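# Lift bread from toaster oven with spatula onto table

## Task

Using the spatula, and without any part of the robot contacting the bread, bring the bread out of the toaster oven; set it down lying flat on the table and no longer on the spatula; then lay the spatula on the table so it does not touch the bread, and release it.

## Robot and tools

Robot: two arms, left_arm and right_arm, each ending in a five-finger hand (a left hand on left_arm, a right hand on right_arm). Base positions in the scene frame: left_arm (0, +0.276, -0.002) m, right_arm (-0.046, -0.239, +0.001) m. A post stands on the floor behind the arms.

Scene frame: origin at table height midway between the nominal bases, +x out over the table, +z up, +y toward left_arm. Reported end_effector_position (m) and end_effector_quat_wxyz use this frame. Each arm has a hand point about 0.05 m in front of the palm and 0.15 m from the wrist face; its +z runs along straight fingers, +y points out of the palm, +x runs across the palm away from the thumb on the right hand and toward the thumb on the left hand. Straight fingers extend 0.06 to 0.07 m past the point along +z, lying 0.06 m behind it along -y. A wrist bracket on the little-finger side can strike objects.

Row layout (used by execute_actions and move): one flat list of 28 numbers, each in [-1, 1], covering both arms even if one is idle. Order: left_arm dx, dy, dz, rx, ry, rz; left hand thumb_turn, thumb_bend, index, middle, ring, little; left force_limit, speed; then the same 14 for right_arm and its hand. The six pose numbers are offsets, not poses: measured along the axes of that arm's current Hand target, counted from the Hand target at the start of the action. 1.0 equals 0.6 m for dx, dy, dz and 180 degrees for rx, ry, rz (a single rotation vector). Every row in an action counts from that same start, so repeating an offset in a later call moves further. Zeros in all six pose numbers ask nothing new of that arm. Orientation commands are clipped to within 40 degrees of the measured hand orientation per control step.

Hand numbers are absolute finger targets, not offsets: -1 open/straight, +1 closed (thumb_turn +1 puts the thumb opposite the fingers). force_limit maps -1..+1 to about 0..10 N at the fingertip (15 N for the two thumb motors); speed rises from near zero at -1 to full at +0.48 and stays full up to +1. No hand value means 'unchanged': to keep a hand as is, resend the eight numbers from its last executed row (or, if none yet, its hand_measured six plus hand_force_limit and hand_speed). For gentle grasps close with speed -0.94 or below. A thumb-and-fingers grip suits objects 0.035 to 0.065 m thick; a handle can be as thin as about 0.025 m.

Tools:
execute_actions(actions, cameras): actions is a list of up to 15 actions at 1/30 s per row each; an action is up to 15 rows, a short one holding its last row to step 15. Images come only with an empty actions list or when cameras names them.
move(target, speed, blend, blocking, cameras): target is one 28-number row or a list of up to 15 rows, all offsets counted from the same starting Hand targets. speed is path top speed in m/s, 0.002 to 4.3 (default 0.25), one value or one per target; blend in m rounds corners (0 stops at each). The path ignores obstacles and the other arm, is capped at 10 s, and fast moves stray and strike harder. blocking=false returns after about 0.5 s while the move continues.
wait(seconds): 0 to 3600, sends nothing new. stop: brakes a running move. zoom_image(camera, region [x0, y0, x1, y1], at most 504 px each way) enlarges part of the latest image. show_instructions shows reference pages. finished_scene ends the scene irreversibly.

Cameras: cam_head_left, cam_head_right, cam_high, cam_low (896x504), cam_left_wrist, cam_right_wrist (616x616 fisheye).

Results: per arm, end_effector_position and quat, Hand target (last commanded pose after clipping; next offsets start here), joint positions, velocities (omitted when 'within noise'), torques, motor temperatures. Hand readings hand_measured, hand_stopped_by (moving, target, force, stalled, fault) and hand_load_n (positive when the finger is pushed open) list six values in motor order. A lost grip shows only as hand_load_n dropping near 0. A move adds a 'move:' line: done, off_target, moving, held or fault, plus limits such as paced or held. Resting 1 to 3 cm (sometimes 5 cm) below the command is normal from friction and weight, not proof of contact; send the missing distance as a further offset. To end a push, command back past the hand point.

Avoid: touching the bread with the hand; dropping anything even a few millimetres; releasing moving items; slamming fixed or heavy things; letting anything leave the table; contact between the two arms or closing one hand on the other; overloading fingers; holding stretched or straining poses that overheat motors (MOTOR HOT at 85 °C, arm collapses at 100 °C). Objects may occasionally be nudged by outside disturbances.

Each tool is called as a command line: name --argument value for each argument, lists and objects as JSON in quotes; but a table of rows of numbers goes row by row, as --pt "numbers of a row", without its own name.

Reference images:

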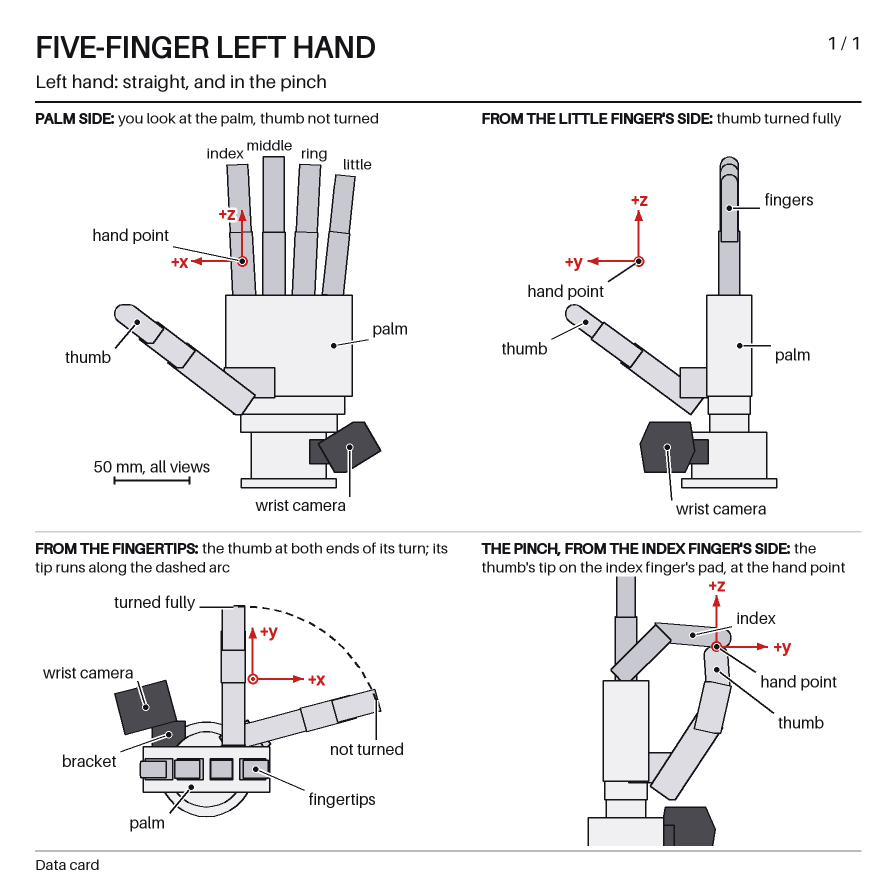

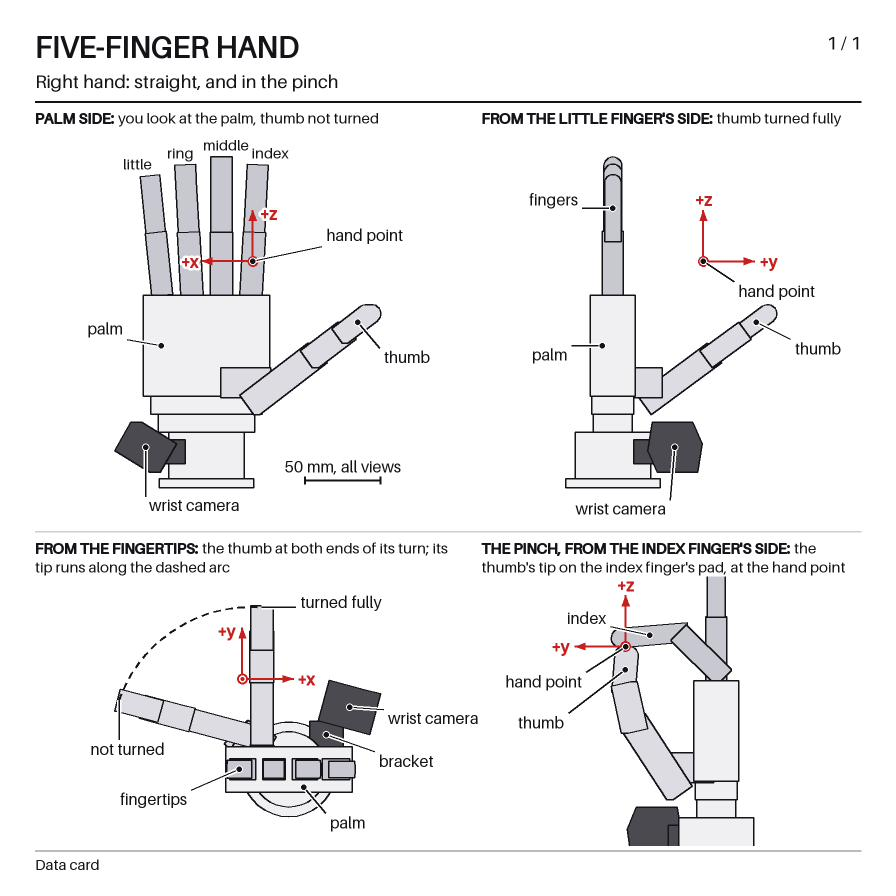

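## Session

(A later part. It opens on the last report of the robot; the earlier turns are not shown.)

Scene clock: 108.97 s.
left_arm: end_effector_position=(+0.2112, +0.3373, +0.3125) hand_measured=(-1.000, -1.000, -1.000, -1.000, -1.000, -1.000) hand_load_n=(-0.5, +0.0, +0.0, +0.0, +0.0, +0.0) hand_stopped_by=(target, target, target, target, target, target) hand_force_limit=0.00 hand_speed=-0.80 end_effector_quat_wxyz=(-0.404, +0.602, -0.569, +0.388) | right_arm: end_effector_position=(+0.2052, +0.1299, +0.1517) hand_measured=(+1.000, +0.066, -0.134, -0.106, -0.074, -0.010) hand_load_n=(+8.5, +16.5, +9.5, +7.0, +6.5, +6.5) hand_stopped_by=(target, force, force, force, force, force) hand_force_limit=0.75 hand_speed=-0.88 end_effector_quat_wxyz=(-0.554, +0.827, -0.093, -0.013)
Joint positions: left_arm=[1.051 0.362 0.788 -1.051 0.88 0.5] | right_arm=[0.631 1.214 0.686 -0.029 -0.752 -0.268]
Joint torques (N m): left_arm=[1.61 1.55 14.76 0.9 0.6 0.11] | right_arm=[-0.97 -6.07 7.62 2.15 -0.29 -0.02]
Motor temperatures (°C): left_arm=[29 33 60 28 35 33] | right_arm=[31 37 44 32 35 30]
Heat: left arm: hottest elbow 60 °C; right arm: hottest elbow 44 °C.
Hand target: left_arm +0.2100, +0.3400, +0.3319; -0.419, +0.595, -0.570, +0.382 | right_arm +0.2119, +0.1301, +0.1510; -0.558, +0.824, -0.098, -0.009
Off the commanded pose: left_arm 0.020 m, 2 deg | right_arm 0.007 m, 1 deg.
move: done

move --target '[0,0,0,0,0,0,-1,-1,-1,-1,-1,-1,0,-0.8,0.0025,0.0184,0.0075,0,0,0,1,0.08,0.35,0.35,0.35,0.35,0.75,-0.88]' --speed 0.03 --cameras '["cam_head_right","cam_head_left","cam_left_wrist"]'

zoom_image --camera "cam_head_right" --region '[430, 250, 530, 310]'

zoom_image --camera "cam_head_left" --region '[420, 250, 520, 310]'

zoom_image --camera "cam_left_wrist" --region '[250, 320, 330, 400]'

Scene clock: 109.97 s.
left_arm: end_effector_position=(+0.2112, +0.3373, +0.3125) hand_measured=(-1.000, -1.000, -1.000, -1.000, -1.000, -1.000) hand_load_n=(-0.5, +0.0, +0.0, -0.5, +0.0, +0.0) hand_stopped_by=(target, target, target, target, target, target) hand_force_limit=0.00 hand_speed=-0.80 end_effector_quat_wxyz=(-0.404, +0.602, -0.569, +0.388) | right_arm: end_effector_position=(+0.2077, +0.1318, +0.1455) hand_measured=(+1.000, +0.066, -0.134, -0.106, -0.074, -0.010) hand_load_n=(+8.5, +16.0, +9.5, +7.0, +6.0, +6.0) hand_stopped_by=(target, force, force, force, force, force) hand_force_limit=0.75 hand_speed=-0.88 end_effector_quat_wxyz=(-0.559, +0.825, -0.089, -0.008)
Joint positions: left_arm=[1.051 0.362 0.788 -1.051 0.88 0.5] | right_arm=[0.631 1.23 0.673 0.017 -0.752 -0.268]
Joint torques (N m): left_arm=[1.67 1.55 14.78 0.88 0.6 0.11] | right_arm=[-1.26 -5.89 7.05 1.92 -0.32 -0.04]
Motor temperatures (°C): left_arm=[29 33 61 28 35 33] | right_arm=[31 37 44 32 35 30]
Heat: left arm: hottest elbow 61 °C; right arm: hottest elbow 44 °C.
Hand target: left_arm +0.2100, +0.3400, +0.3319; -0.419, +0.595, -0.570, +0.382 | right_arm +0.2118, +0.1300, +0.1389; -0.558, +0.824, -0.098, -0.009
Off the commanded pose: left_arm 0.020 m, 2 deg | right_arm 0.008 m, 1 deg.
move: done
cam_left_wrist: T_world_to_cam=[[0.32675, -0.24709, 0.91224, -0.26986], [-0.52139, -0.85218, -0.04407, 0.41463], [0.78828, -0.46124, -0.40728, 0.23348]] pos_world=[0.12031, 0.39434, 0.35954]
Images, in order (width x height): cam_head_left 896x504, cam_head_right 896x504, cam_left_wrist 616x616.

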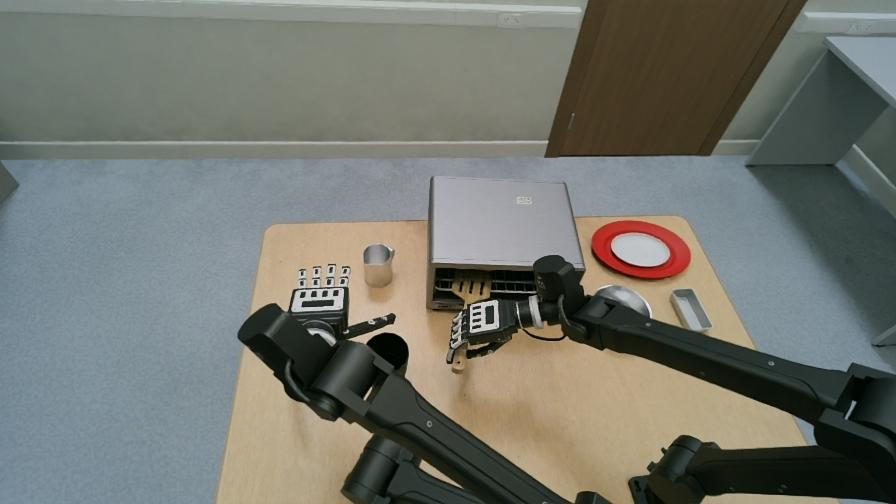

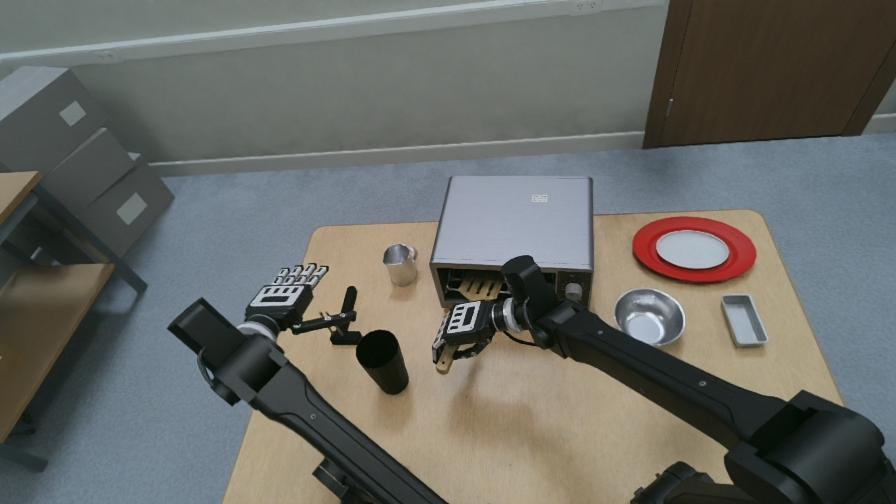

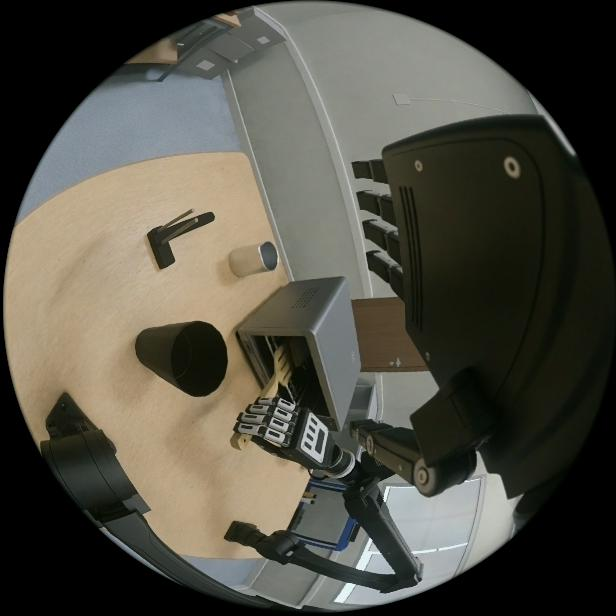

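Scaled by 5.040 from the camera's image (finer frame: 1280x720).

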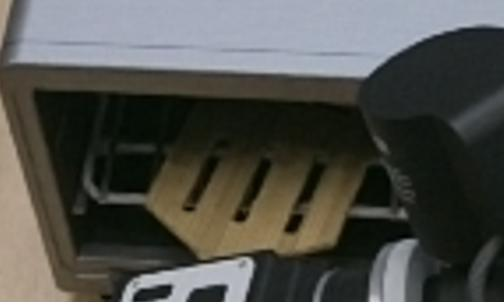

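Scaled by 5.040 from the camera's image (finer frame: 1280x720).

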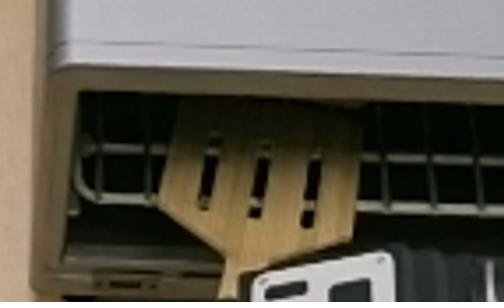

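Scaled by 6.300 from the camera's image (finer frame: 880x880).

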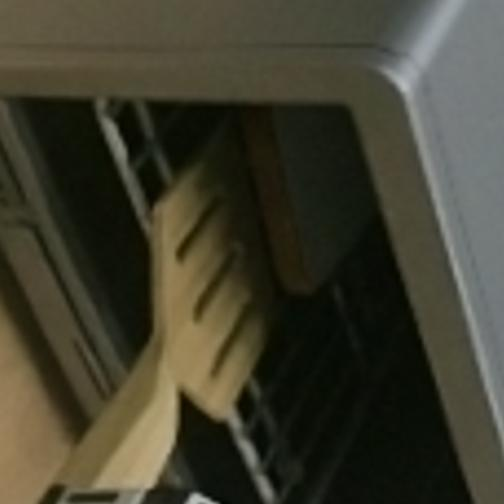

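move --target '[0,0,0,0,0,0,-1,-1,-1,-1,-1,-1,0,-0.8,0.043,0.004,-0.003,0,0,0,1,0.08,0.35,0.35,0.35,0.35,0.75,-0.88]' --speed 0.04 --cameras '["cam_head_right","cam_head_left","cam_left_wrist","cam_right_wrist"]'

zoom_image --camera "cam_head_right" --region '[430, 250, 530, 310]'

zoom_image --camera "cam_head_left" --region '[420, 250, 520, 310]'

zoom_image --camera "cam_left_wrist" --region '[250, 320, 330, 400]'

Scene clock: 111.27 s.
left_arm: end_effector_position=(+0.2112, +0.3373, +0.3125) hand_measured=(-1.000, -1.000, -1.000, -1.000, -1.000, -1.000) hand_load_n=(-0.5, +0.0, +0.0, +0.0, +0.0, +0.0) hand_stopped_by=(target, target, target, target, target, target) hand_force_limit=0.00 hand_speed=-0.80 end_effector_quat_wxyz=(-0.404, +0.602, -0.569, +0.388) | right_arm: end_effector_position=(+0.2211, +0.1196, +0.1275) hand_measured=(+1.000, +0.066, -0.134, -0.106, -0.074, -0.010) hand_load_n=(+6.5, +17.0, +8.5, +6.5, +6.0, +6.5) hand_stopped_by=(target, force, force, force, force, force) hand_force_limit=0.75 hand_speed=-0.88 end_effector_quat_wxyz=(-0.553, +0.828, -0.095, -0.016)
Joint positions: left_arm=[1.051 0.362 0.788 -1.051 0.88 0.5] | right_arm=[0.579 1.282 0.673 0.02 -0.799 -0.304]
Joint torques (N m): left_arm=[1.67 1.55 14.75 0.88 0.59 0.1] | right_arm=[-1.32 -6.3 9.87 1.24 -0.29 -0.09]
Motor temperatures (°C): left_arm=[29 33 61 28 35 33] | right_arm=[31 37 44 32 35 30]
Heat: left arm: hottest elbow 61 °C; right arm: hottest elbow 44 °C.
Hand target: left_arm +0.2100, +0.3400, +0.3319; -0.419, +0.595, -0.570, +0.382 | right_arm +0.2365, +0.1236, +0.1341; -0.558, +0.824, -0.098, -0.009
Off the commanded pose: left_arm 0.020 m, 2 deg | right_arm 0.017 m, 1 deg.
move: off_target (right_arm)
cam_left_wrist: T_world_to_cam=[[0.32675, -0.24709, 0.91224, -0.26986], [-0.52139, -0.85218, -0.04407, 0.41463], [0.78828, -0.46124, -0.40728, 0.23348]] pos_world=[0.12031, 0.39434, 0.35954]
cam_right_wrist: T_world_to_cam=[[0.09805, -0.42928, -0.89783, 0.13671], [-0.89292, -0.43629, 0.11109, 0.23265], [-0.4394, 0.7908, -0.42609, 0.17067]] pos_world=[0.26933, 0.02523, 0.16962]
Images, in order (width x height): cam_head_left 896x504, cam_head_right 896x504, cam_left_wrist 616x616, cam_right_wrist 616x616.

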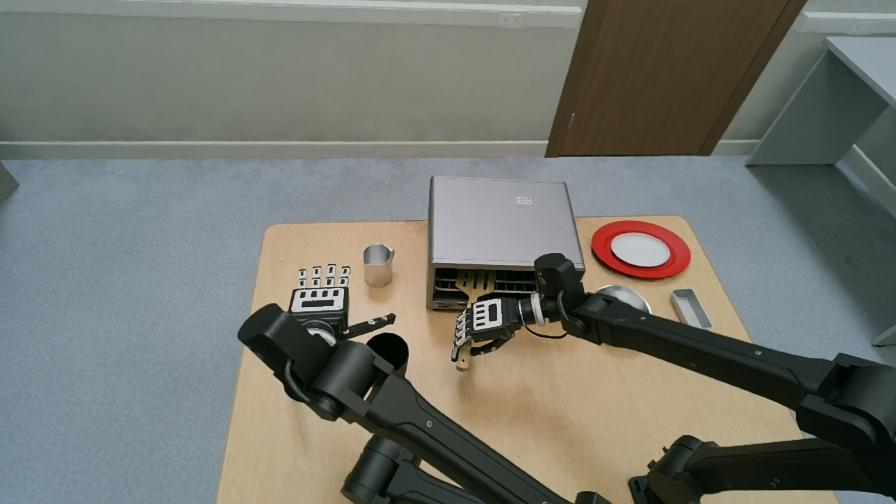

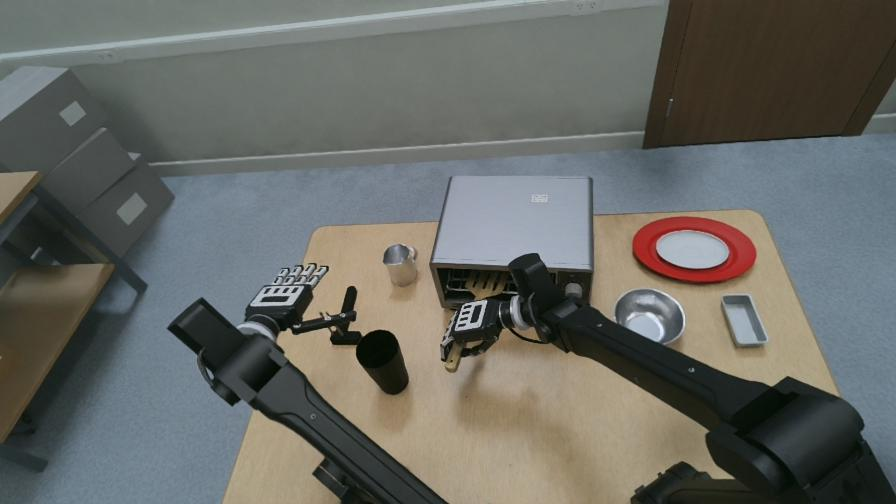

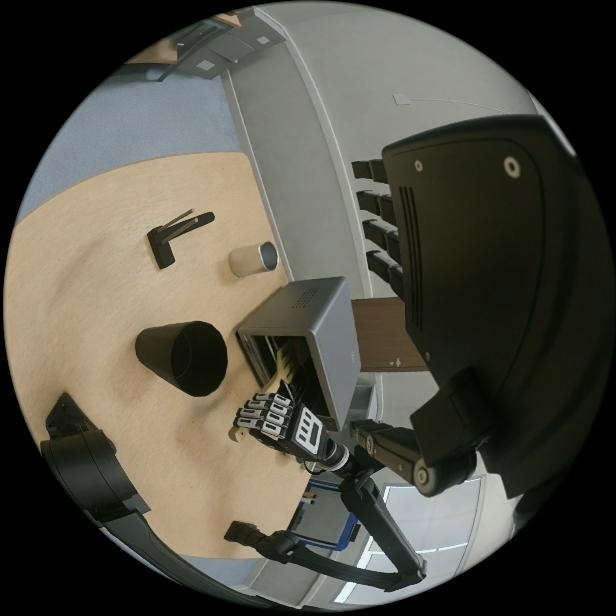

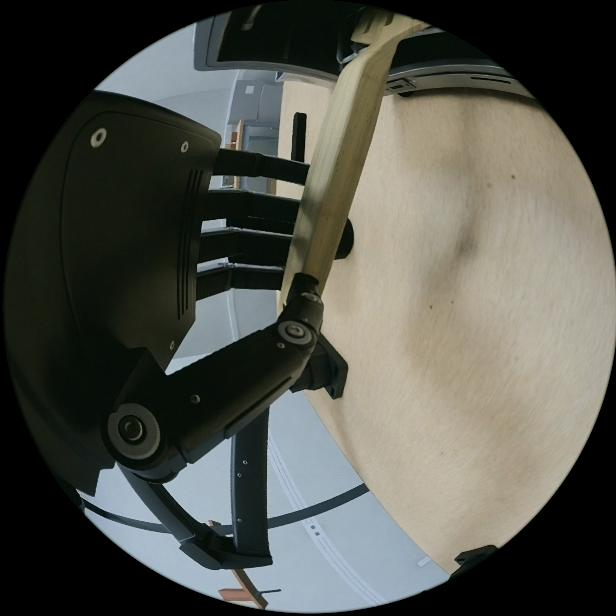

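Scaled by 5.040 from the camera's image (finer frame: 1280x720).

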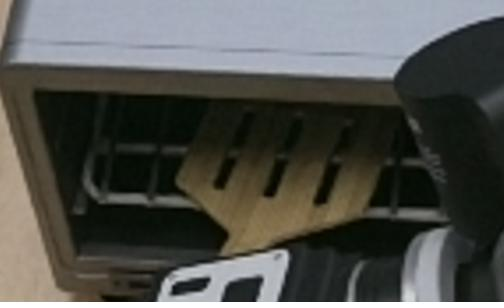

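Scaled by 5.040 from the camera's image (finer frame: 1280x720).

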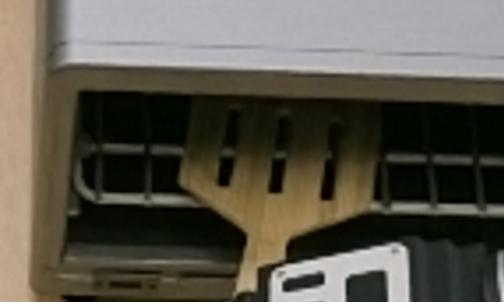

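Scaled by 6.300 from the camera's image (finer frame: 880x880).

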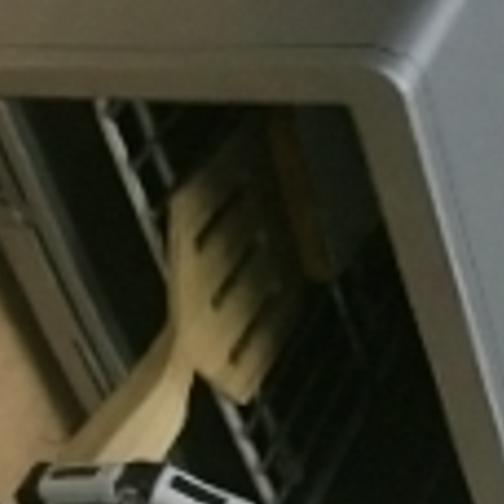

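move --target '[0,0,0,0,0,0,-1,-1,-1,-1,-1,-1,0,-0.8,0.050,-0.003,-0.004,0,0,0,1,0.08,0.35,0.35,0.35,0.35,0.75,-0.88]' --speed 0.04 --cameras '["cam_head_right","cam_head_left","cam_left_wrist","cam_right_wrist"]'

zoom_image --camera "cam_head_right" --region '[430, 250, 530, 310]'

zoom_image --camera "cam_head_left" --region '[420, 250, 520, 310]'

zoom_image --camera "cam_left_wrist" --region '[250, 320, 330, 400]'

Scene clock: 112.83 s.
left_arm: end_effector_position=(+0.2112, +0.3373, +0.3125) hand_measured=(-1.000, -1.000, -1.000, -1.000, -1.000, -1.000) hand_load_n=(-0.5, +0.0, -0.5, +0.0, +0.0, +0.0) hand_stopped_by=(target, target, target, target, target, target) hand_force_limit=0.00 hand_speed=-0.80 end_effector_quat_wxyz=(-0.404, +0.602, -0.569, +0.388) | right_arm: end_effector_position=(+0.2500, +0.1141, +0.1253) hand_measured=(+1.000, +0.066, -0.134, -0.106, -0.074, -0.010) hand_load_n=(+7.0, +16.5, +8.5, +6.5, +5.5, +6.0) hand_stopped_by=(target, force, force, force, force, force) hand_force_limit=0.75 hand_speed=-0.88 end_effector_quat_wxyz=(-0.556, +0.825, -0.096, -0.014)
Joint positions: left_arm=[1.051 0.362 0.788 -1.051 0.88 0.5] | right_arm=[0.523 1.344 0.722 0.01 -0.844 -0.341]
Joint torques (N m): left_arm=[1.61 1.61 14.78 0.9 0.6 0.1] | right_arm=[-1.67 -6.89 10.59 0.42 -0.34 -0.09]
Motor temperatures (°C): left_arm=[29 33 61 28 35 33] | right_arm=[31 37 44 32 35 30]
Heat: left arm: hottest elbow 61 °C; right arm: hottest elbow 44 °C.
Hand target: left_arm +0.2100, +0.3400, +0.3319; -0.419, +0.595, -0.570, +0.382 | right_arm +0.2660, +0.1175, +0.1329; -0.558, +0.824, -0.098, -0.009
Off the commanded pose: left_arm 0.020 m, 2 deg | right_arm 0.018 m, 1 deg.
move: off_target (right_arm)
cam_left_wrist: T_world_to_cam=[[0.32675, -0.24709, 0.91224, -0.26986], [-0.52139, -0.85218, -0.04407, 0.41463], [0.78828, -0.46124, -0.40728, 0.23348]] pos_world=[0.12031, 0.39434, 0.35954]
cam_right_wrist: T_world_to_cam=[[0.09829, -0.42361, -0.9005, 0.1292], [-0.89513, -0.43302, 0.10599, 0.25715], [-0.43483, 0.79565, -0.42175, 0.18456]] pos_world=[0.29773, 0.01923, 0.16693]
Images, in order (width x height): cam_head_left 896x504, cam_head_right 896x504, cam_left_wrist 616x616, cam_right_wrist 616x616.

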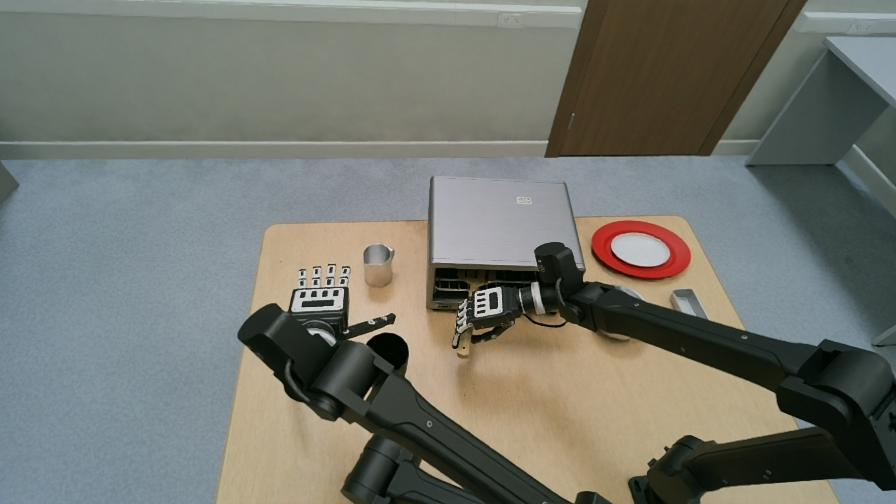

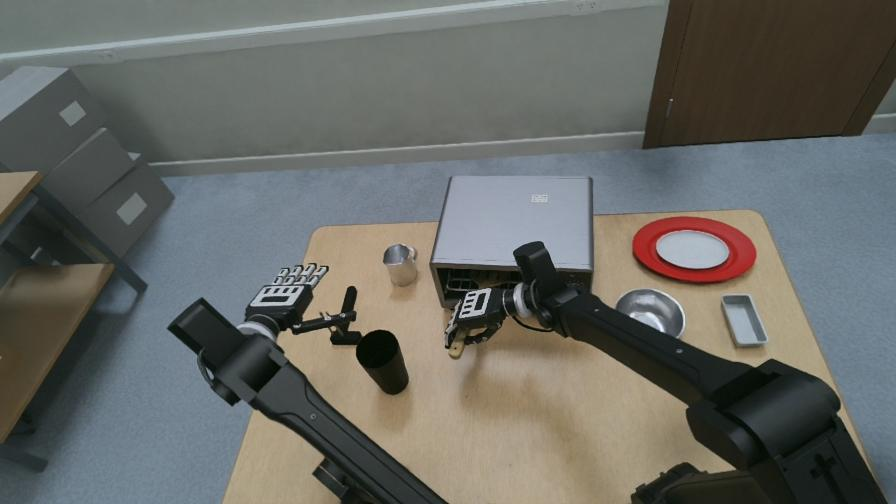

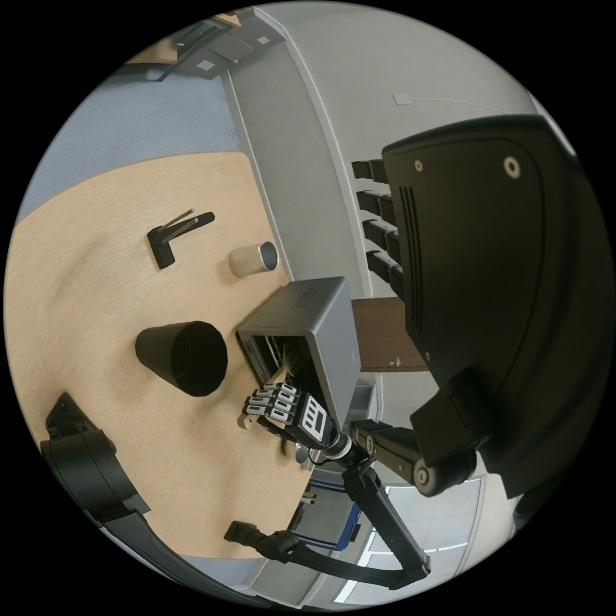

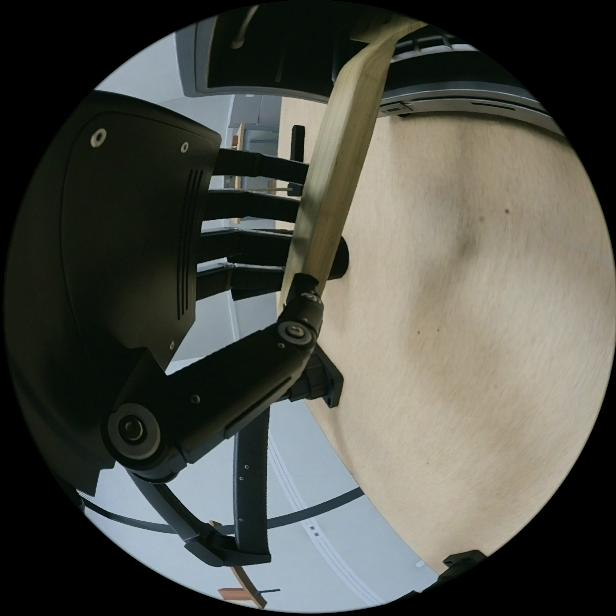

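Scaled by 5.040 from the camera's image (finer frame: 1280x720).

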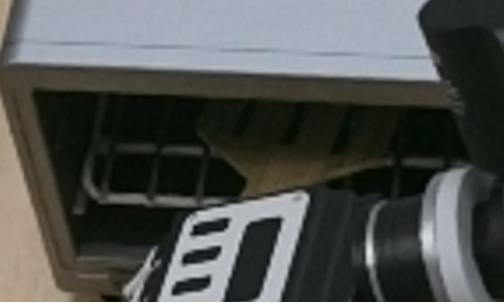

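Scaled by 5.040 from the camera's image (finer frame: 1280x720).

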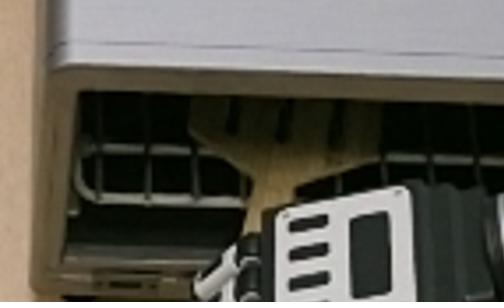

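Scaled by 6.300 from the camera's image (finer frame: 880x880).

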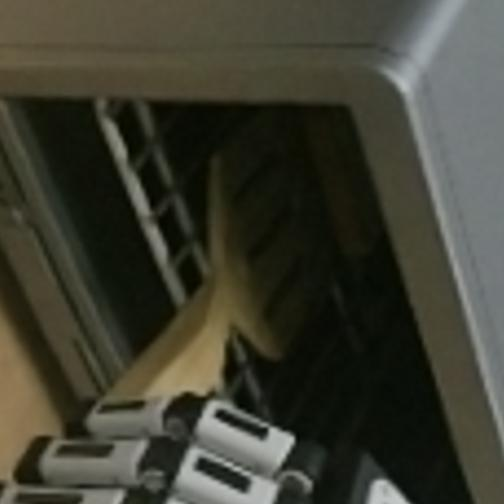

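move --target '[0,0,0,0,0,0,-1,-1,-1,-1,-1,-1,0,-0.8,0.033,-0.001,-0.003,0,0,0,1,0.08,0.35,0.35,0.35,0.35,0.75,-0.88]' --speed 0.03 --cameras '["cam_head_right","cam_head_left","cam_left_wrist","cam_right_wrist"]'

zoom_image --camera "cam_left_wrist" --region '[250, 320, 330, 400]'

zoom_image --camera "cam_head_left" --region '[420, 250, 520, 310]'

Scene clock: 114.17 s.
left_arm: end_effector_position=(+0.2112, +0.3373, +0.3125) hand_measured=(-1.000, -1.000, -1.000, -1.000, -1.000, -1.000) hand_load_n=(+0.0, -0.5, +0.0, +0.0, +0.0, +0.0) hand_stopped_by=(target, target, target, target, target, target) hand_force_limit=0.00 hand_speed=-0.80 end_effector_quat_wxyz=(-0.404, +0.602, -0.569, +0.388) | right_arm: end_effector_position=(+0.2696, +0.1102, +0.1249) hand_measured=(+1.000, +0.066, -0.134, -0.106, -0.074, -0.010) hand_load_n=(+7.0, +16.5, +9.0, +7.0, +5.5, +6.0) hand_stopped_by=(target, force, force, force, force, force) hand_force_limit=0.75 hand_speed=-0.88 end_effector_quat_wxyz=(-0.557, +0.825, -0.095, -0.014)
Joint positions: left_arm=[1.051 0.362 0.788 -1.051 0.88 0.5] | right_arm=[0.488 1.384 0.764 -0.012 -0.872 -0.371]
Joint torques (N m): left_arm=[1.61 1.49 14.78 0.87 0.61 0.11] | right_arm=[-1.44 -7.41 10.4 0.4 -0.37 -0.15]
Motor temperatures (°C): left_arm=[29 33 61 28 35 33] | right_arm=[31 37 44 32 35 30]
Heat: left arm: hottest elbow 61 °C; right arm: hottest elbow 44 °C.
Hand target: left_arm +0.2100, +0.3400, +0.3319; -0.419, +0.595, -0.570, +0.382 | right_arm +0.2854, +0.1130, +0.1318; -0.558, +0.824, -0.098, -0.009
Off the commanded pose: left_arm 0.020 m, 2 deg | right_arm 0.017 m, 1 deg.
move: off_target (right_arm)
cam_left_wrist: T_world_to_cam=[[0.32675, -0.24709, 0.91224, -0.26986], [-0.52139, -0.85218, -0.04407, 0.41463], [0.78828, -0.46124, -0.40728, 0.23348]] pos_world=[0.12031, 0.39434, 0.35954]
cam_right_wrist: T_world_to_cam=[[0.09984, -0.42287, -0.90067, 0.1248], [-0.89553, -0.43271, 0.10389, 0.27343], [-0.43366, 0.7962, -0.4219, 0.19562]] pos_world=[0.31723, 0.01533, 0.16653]
Images, in order (width x height): cam_head_left 896x504, cam_head_right 896x504, cam_left_wrist 616x616, cam_right_wrist 616x616.

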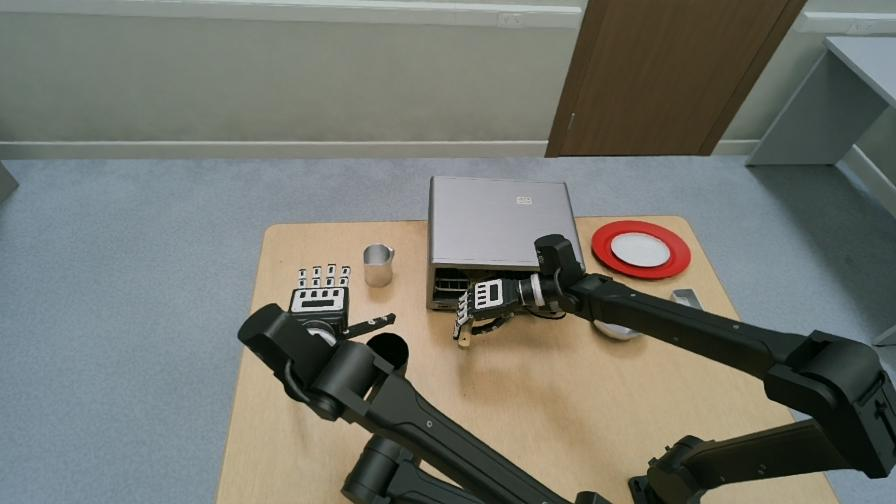

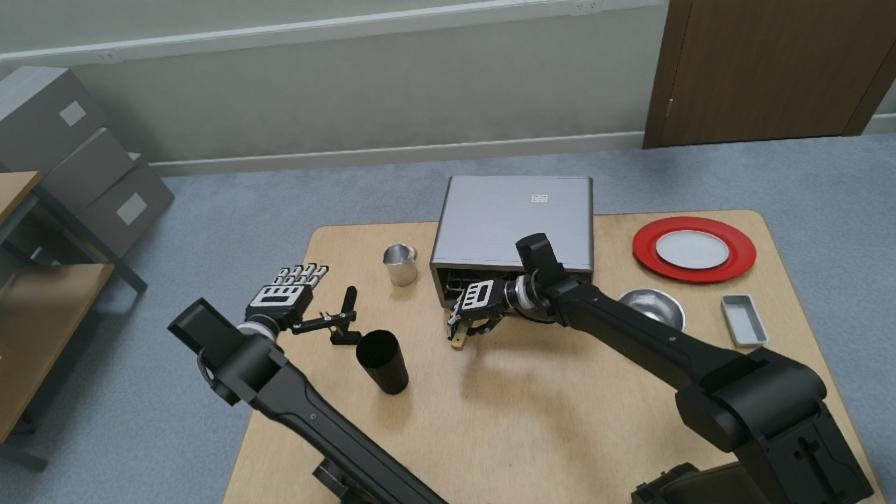

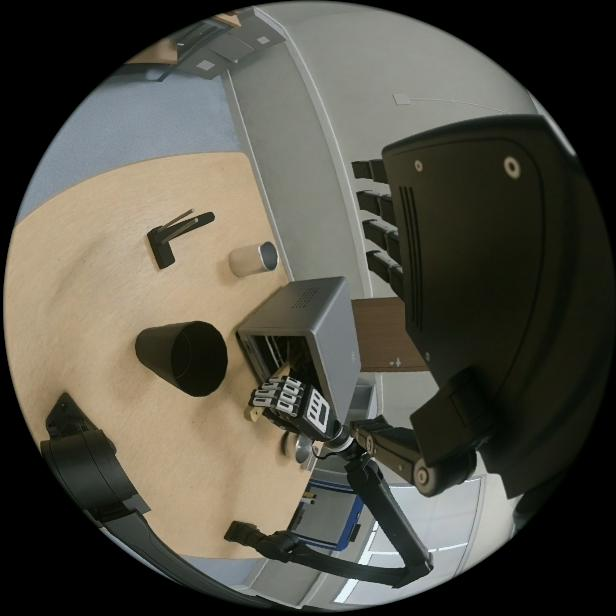

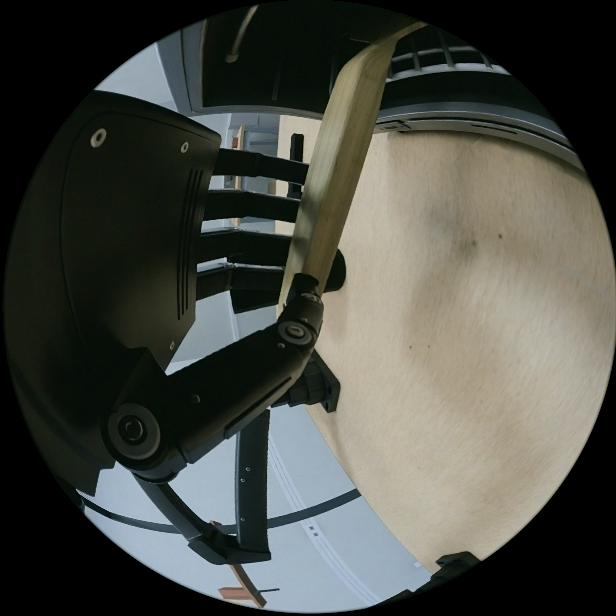

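Scaled by 6.300 from the camera's image (finer frame: 880x880).

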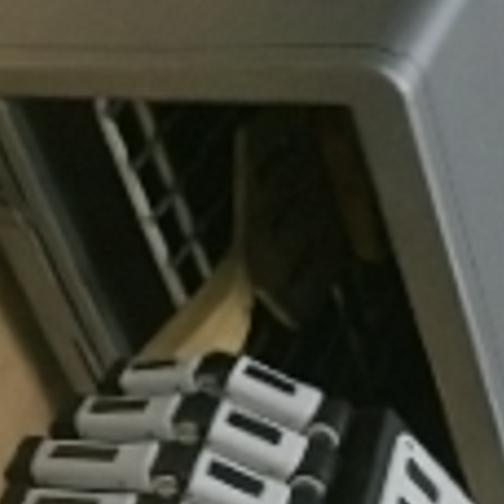

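Scaled by 5.040 from the camera's image (finer frame: 1280x720).

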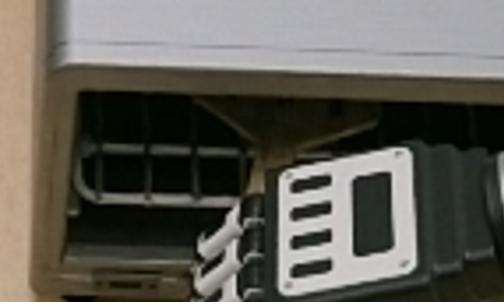

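zoom_image --camera "cam_head_right" --region '[430, 230, 580, 350]'

zoom_image --camera "cam_head_left" --region '[430, 230, 580, 350]'

zoom_image --camera "cam_left_wrist" --region '[240, 310, 400, 470]'

Scaled by 3.360 from the camera's image (finer frame: 1280x720).

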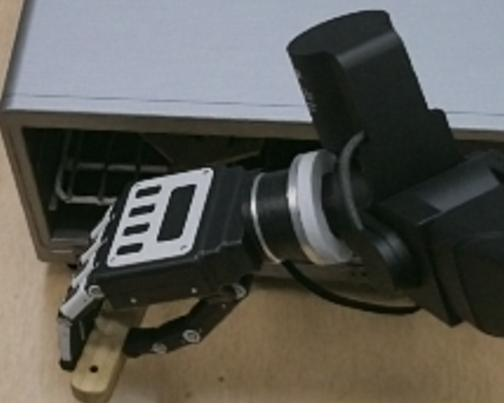

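Scaled by 3.360 from the camera's image (finer frame: 1280x720).

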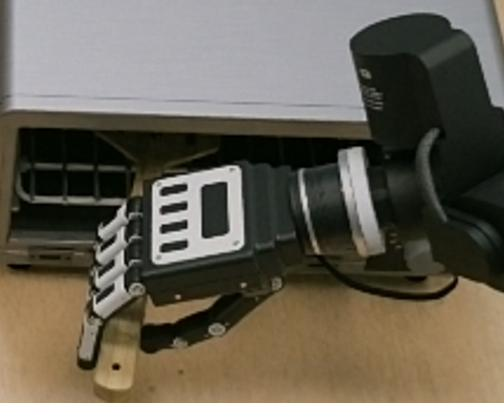

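Scaled by 3.150 from the camera's image (finer frame: 880x880).

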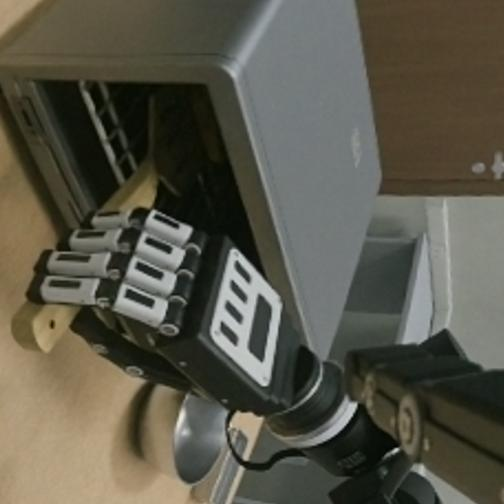

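zoom_image --camera "cam_left_wrist" --region '[285, 325, 325, 370]'

zoom_image --camera "cam_right_wrist" --region '[180, 0, 520, 150]'

Scaled by 11.200 from the camera's image (finer frame: 880x880).

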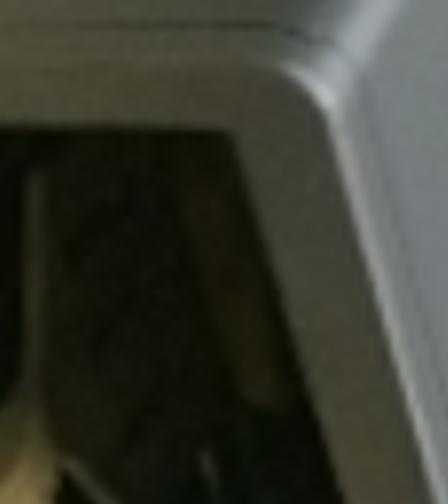

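Scaled by 1.482 from the camera's image (finer frame: 880x880).

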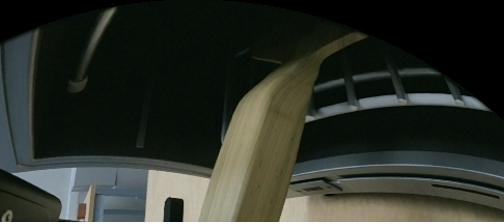

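move --target '[0,0,0,0,0,0,-1,-1,-1,-1,-1,-1,0,-0.8,0.02,-0.001,-0.003,0,0,0,1,0.08,0.35,0.35,0.35,0.35,0.75,-0.88]' --speed 0.03 --cameras '["cam_left_wrist"]'

zoom_image --camera "cam_left_wrist" --region '[285, 325, 325, 370]'

Scene clock: 119.00 s.
left_arm: end_effector_position=(+0.2112, +0.3373, +0.3125) hand_measured=(-1.000, -1.000, -1.000, -1.000, -1.000, -1.000) hand_load_n=(+0.0, +0.5, +0.0, +0.0, +0.0, +0.0) hand_stopped_by=(target, target, target, target, target, target) hand_force_limit=0.00 hand_speed=-0.80 end_effector_quat_wxyz=(-0.404, +0.602, -0.569, +0.388) | right_arm: end_effector_position=(+0.2812, +0.1073, +0.1249) hand_measured=(+1.000, +0.066, -0.134, -0.106, -0.074, -0.010) hand_load_n=(+6.5, +17.0, +8.5, +6.5, +6.0, +6.0) hand_stopped_by=(target, force, force, force, force, force) hand_force_limit=0.75 hand_speed=-0.88 end_effector_quat_wxyz=(-0.557, +0.825, -0.095, -0.014)
Joint positions: left_arm=[1.051 0.362 0.788 -1.051 0.88 0.5] | right_arm=[0.468 1.407 0.79 -0.029 -0.889 -0.391]
Joint torques (N m): left_arm=[1.49 1.49 14.8 0.9 0.6 0.11] | right_arm=[-1.38 -7.71 10.37 0.27 -0.41 -0.11]
Motor temperatures (°C): left_arm=[29 33 61 28 35 33] | right_arm=[31 37 44 32 35 30]
Heat: left arm: hottest elbow 61 °C; right arm: hottest elbow 44 °C.
Hand target: left_arm +0.2100, +0.3400, +0.3319; -0.419, +0.595, -0.570, +0.382 | right_arm +0.2971, +0.1097, +0.1314; -0.558, +0.824, -0.098, -0.009
Off the commanded pose: left_arm 0.020 m, 2 deg | right_arm 0.017 m, 1 deg.
move: off_target (right_arm)
cam_left_wrist: T_world_to_cam=[[0.32675, -0.24709, 0.91224, -0.26986], [-0.52139, -0.85218, -0.04407, 0.41463], [0.78828, -0.46124, -0.40728, 0.23348]] pos_world=[0.12031, 0.39434, 0.35954]

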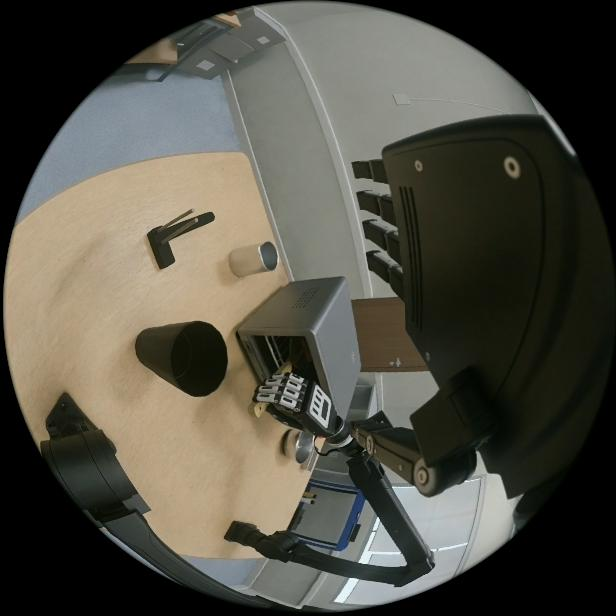

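Scaled by 11.200 from the camera's image (finer frame: 880x880).

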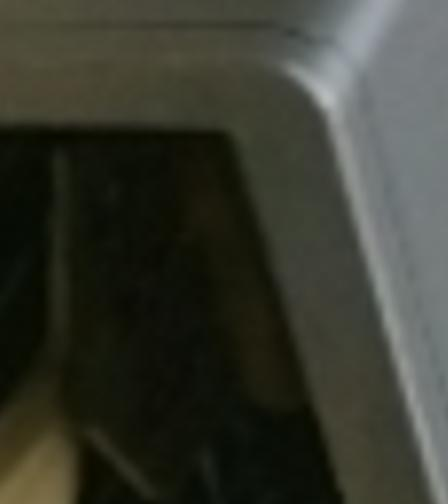

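wait --seconds 0.1 --cameras '["cam_head_left","cam_head_right","cam_left_wrist","cam_high"]'

Scene clock: 119.93 s.
left_arm: end_effector_position=(+0.2112, +0.3373, +0.3125) hand_measured=(-1.000, -1.000, -1.000, -1.000, -1.000, -1.000) hand_load_n=(-0.5, +0.0, +0.0, +0.0, +0.0, +0.0) hand_stopped_by=(target, target, target, target, target, target) hand_force_limit=0.00 hand_speed=-0.80 end_effector_quat_wxyz=(-0.404, +0.602, -0.569, +0.388) | right_arm: end_effector_position=(+0.2812, +0.1073, +0.1248) hand_measured=(+1.000, +0.066, -0.134, -0.106, -0.074, -0.010) hand_load_n=(+7.0, +17.0, +9.0, +6.5, +5.5, +6.0) hand_stopped_by=(target, force, force, force, force, force) hand_force_limit=0.75 hand_speed=-0.88 end_effector_quat_wxyz=(-0.557, +0.825, -0.095, -0.014)
Joint positions: left_arm=[1.051 0.362 0.788 -1.051 0.88 0.5] | right_arm=[0.468 1.407 0.79 -0.029 -0.889 -0.391]
Joint torques (N m): left_arm=[1.73 1.44 14.78 0.88 0.6 0.1] | right_arm=[-1.14 -7.65 10.47 0.28 -0.38 -0.12]
Motor temperatures (°C): left_arm=[29 33 61 28 35 33] | right_arm=[31 37 44 32 35 30]
Heat: left arm: hottest elbow 61 °C; right arm: hottest elbow 44 °C.
Hand target: left_arm +0.2100, +0.3400, +0.3319; -0.419, +0.595, -0.570, +0.382 | right_arm +0.2971, +0.1097, +0.1315; -0.558, +0.824, -0.098, -0.009
Off the commanded pose: left_arm 0.020 m, 2 deg | right_arm 0.017 m, 1 deg.
wait: 0.10 s; at rest from the start
cam_left_wrist: T_world_to_cam=[[0.32675, -0.24709, 0.91224, -0.26986], [-0.52139, -0.85218, -0.04407, 0.41463], [0.78828, -0.46124, -0.40728, 0.23348]] pos_world=[0.12031, 0.39434, 0.35954]
Images, in order (width x height): cam_head_left 896x504, cam_head_right 896x504, cam_high 896x504, cam_left_wrist 616x616.

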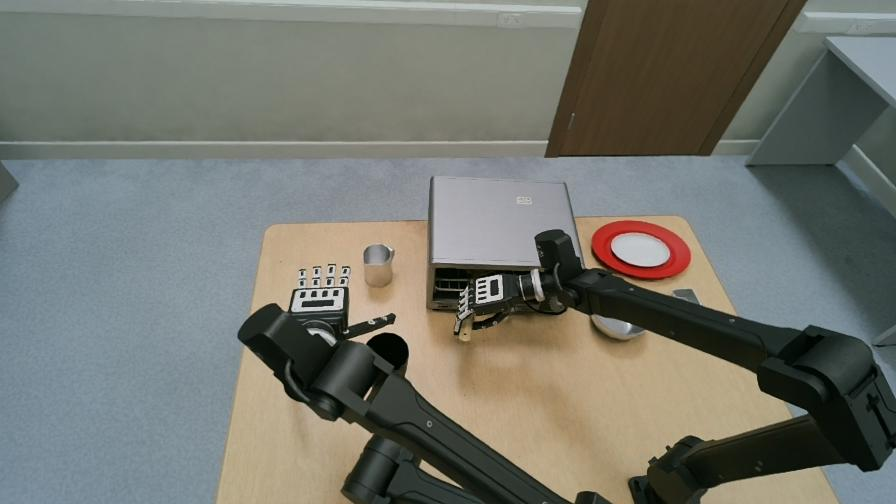

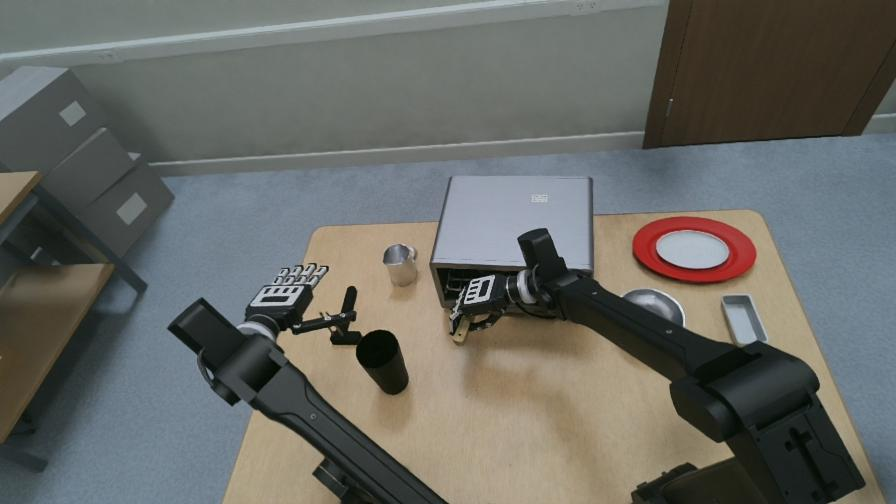

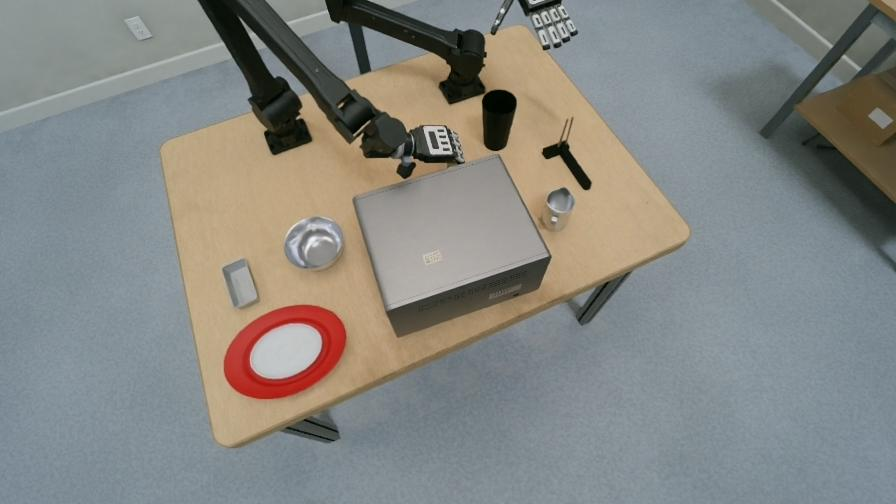

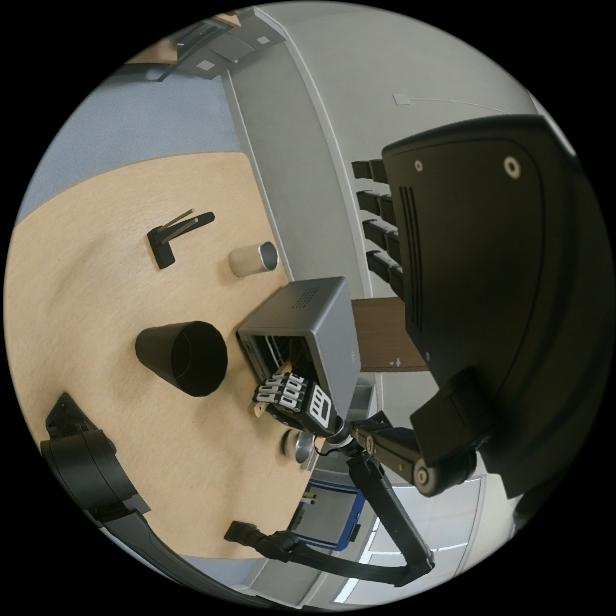

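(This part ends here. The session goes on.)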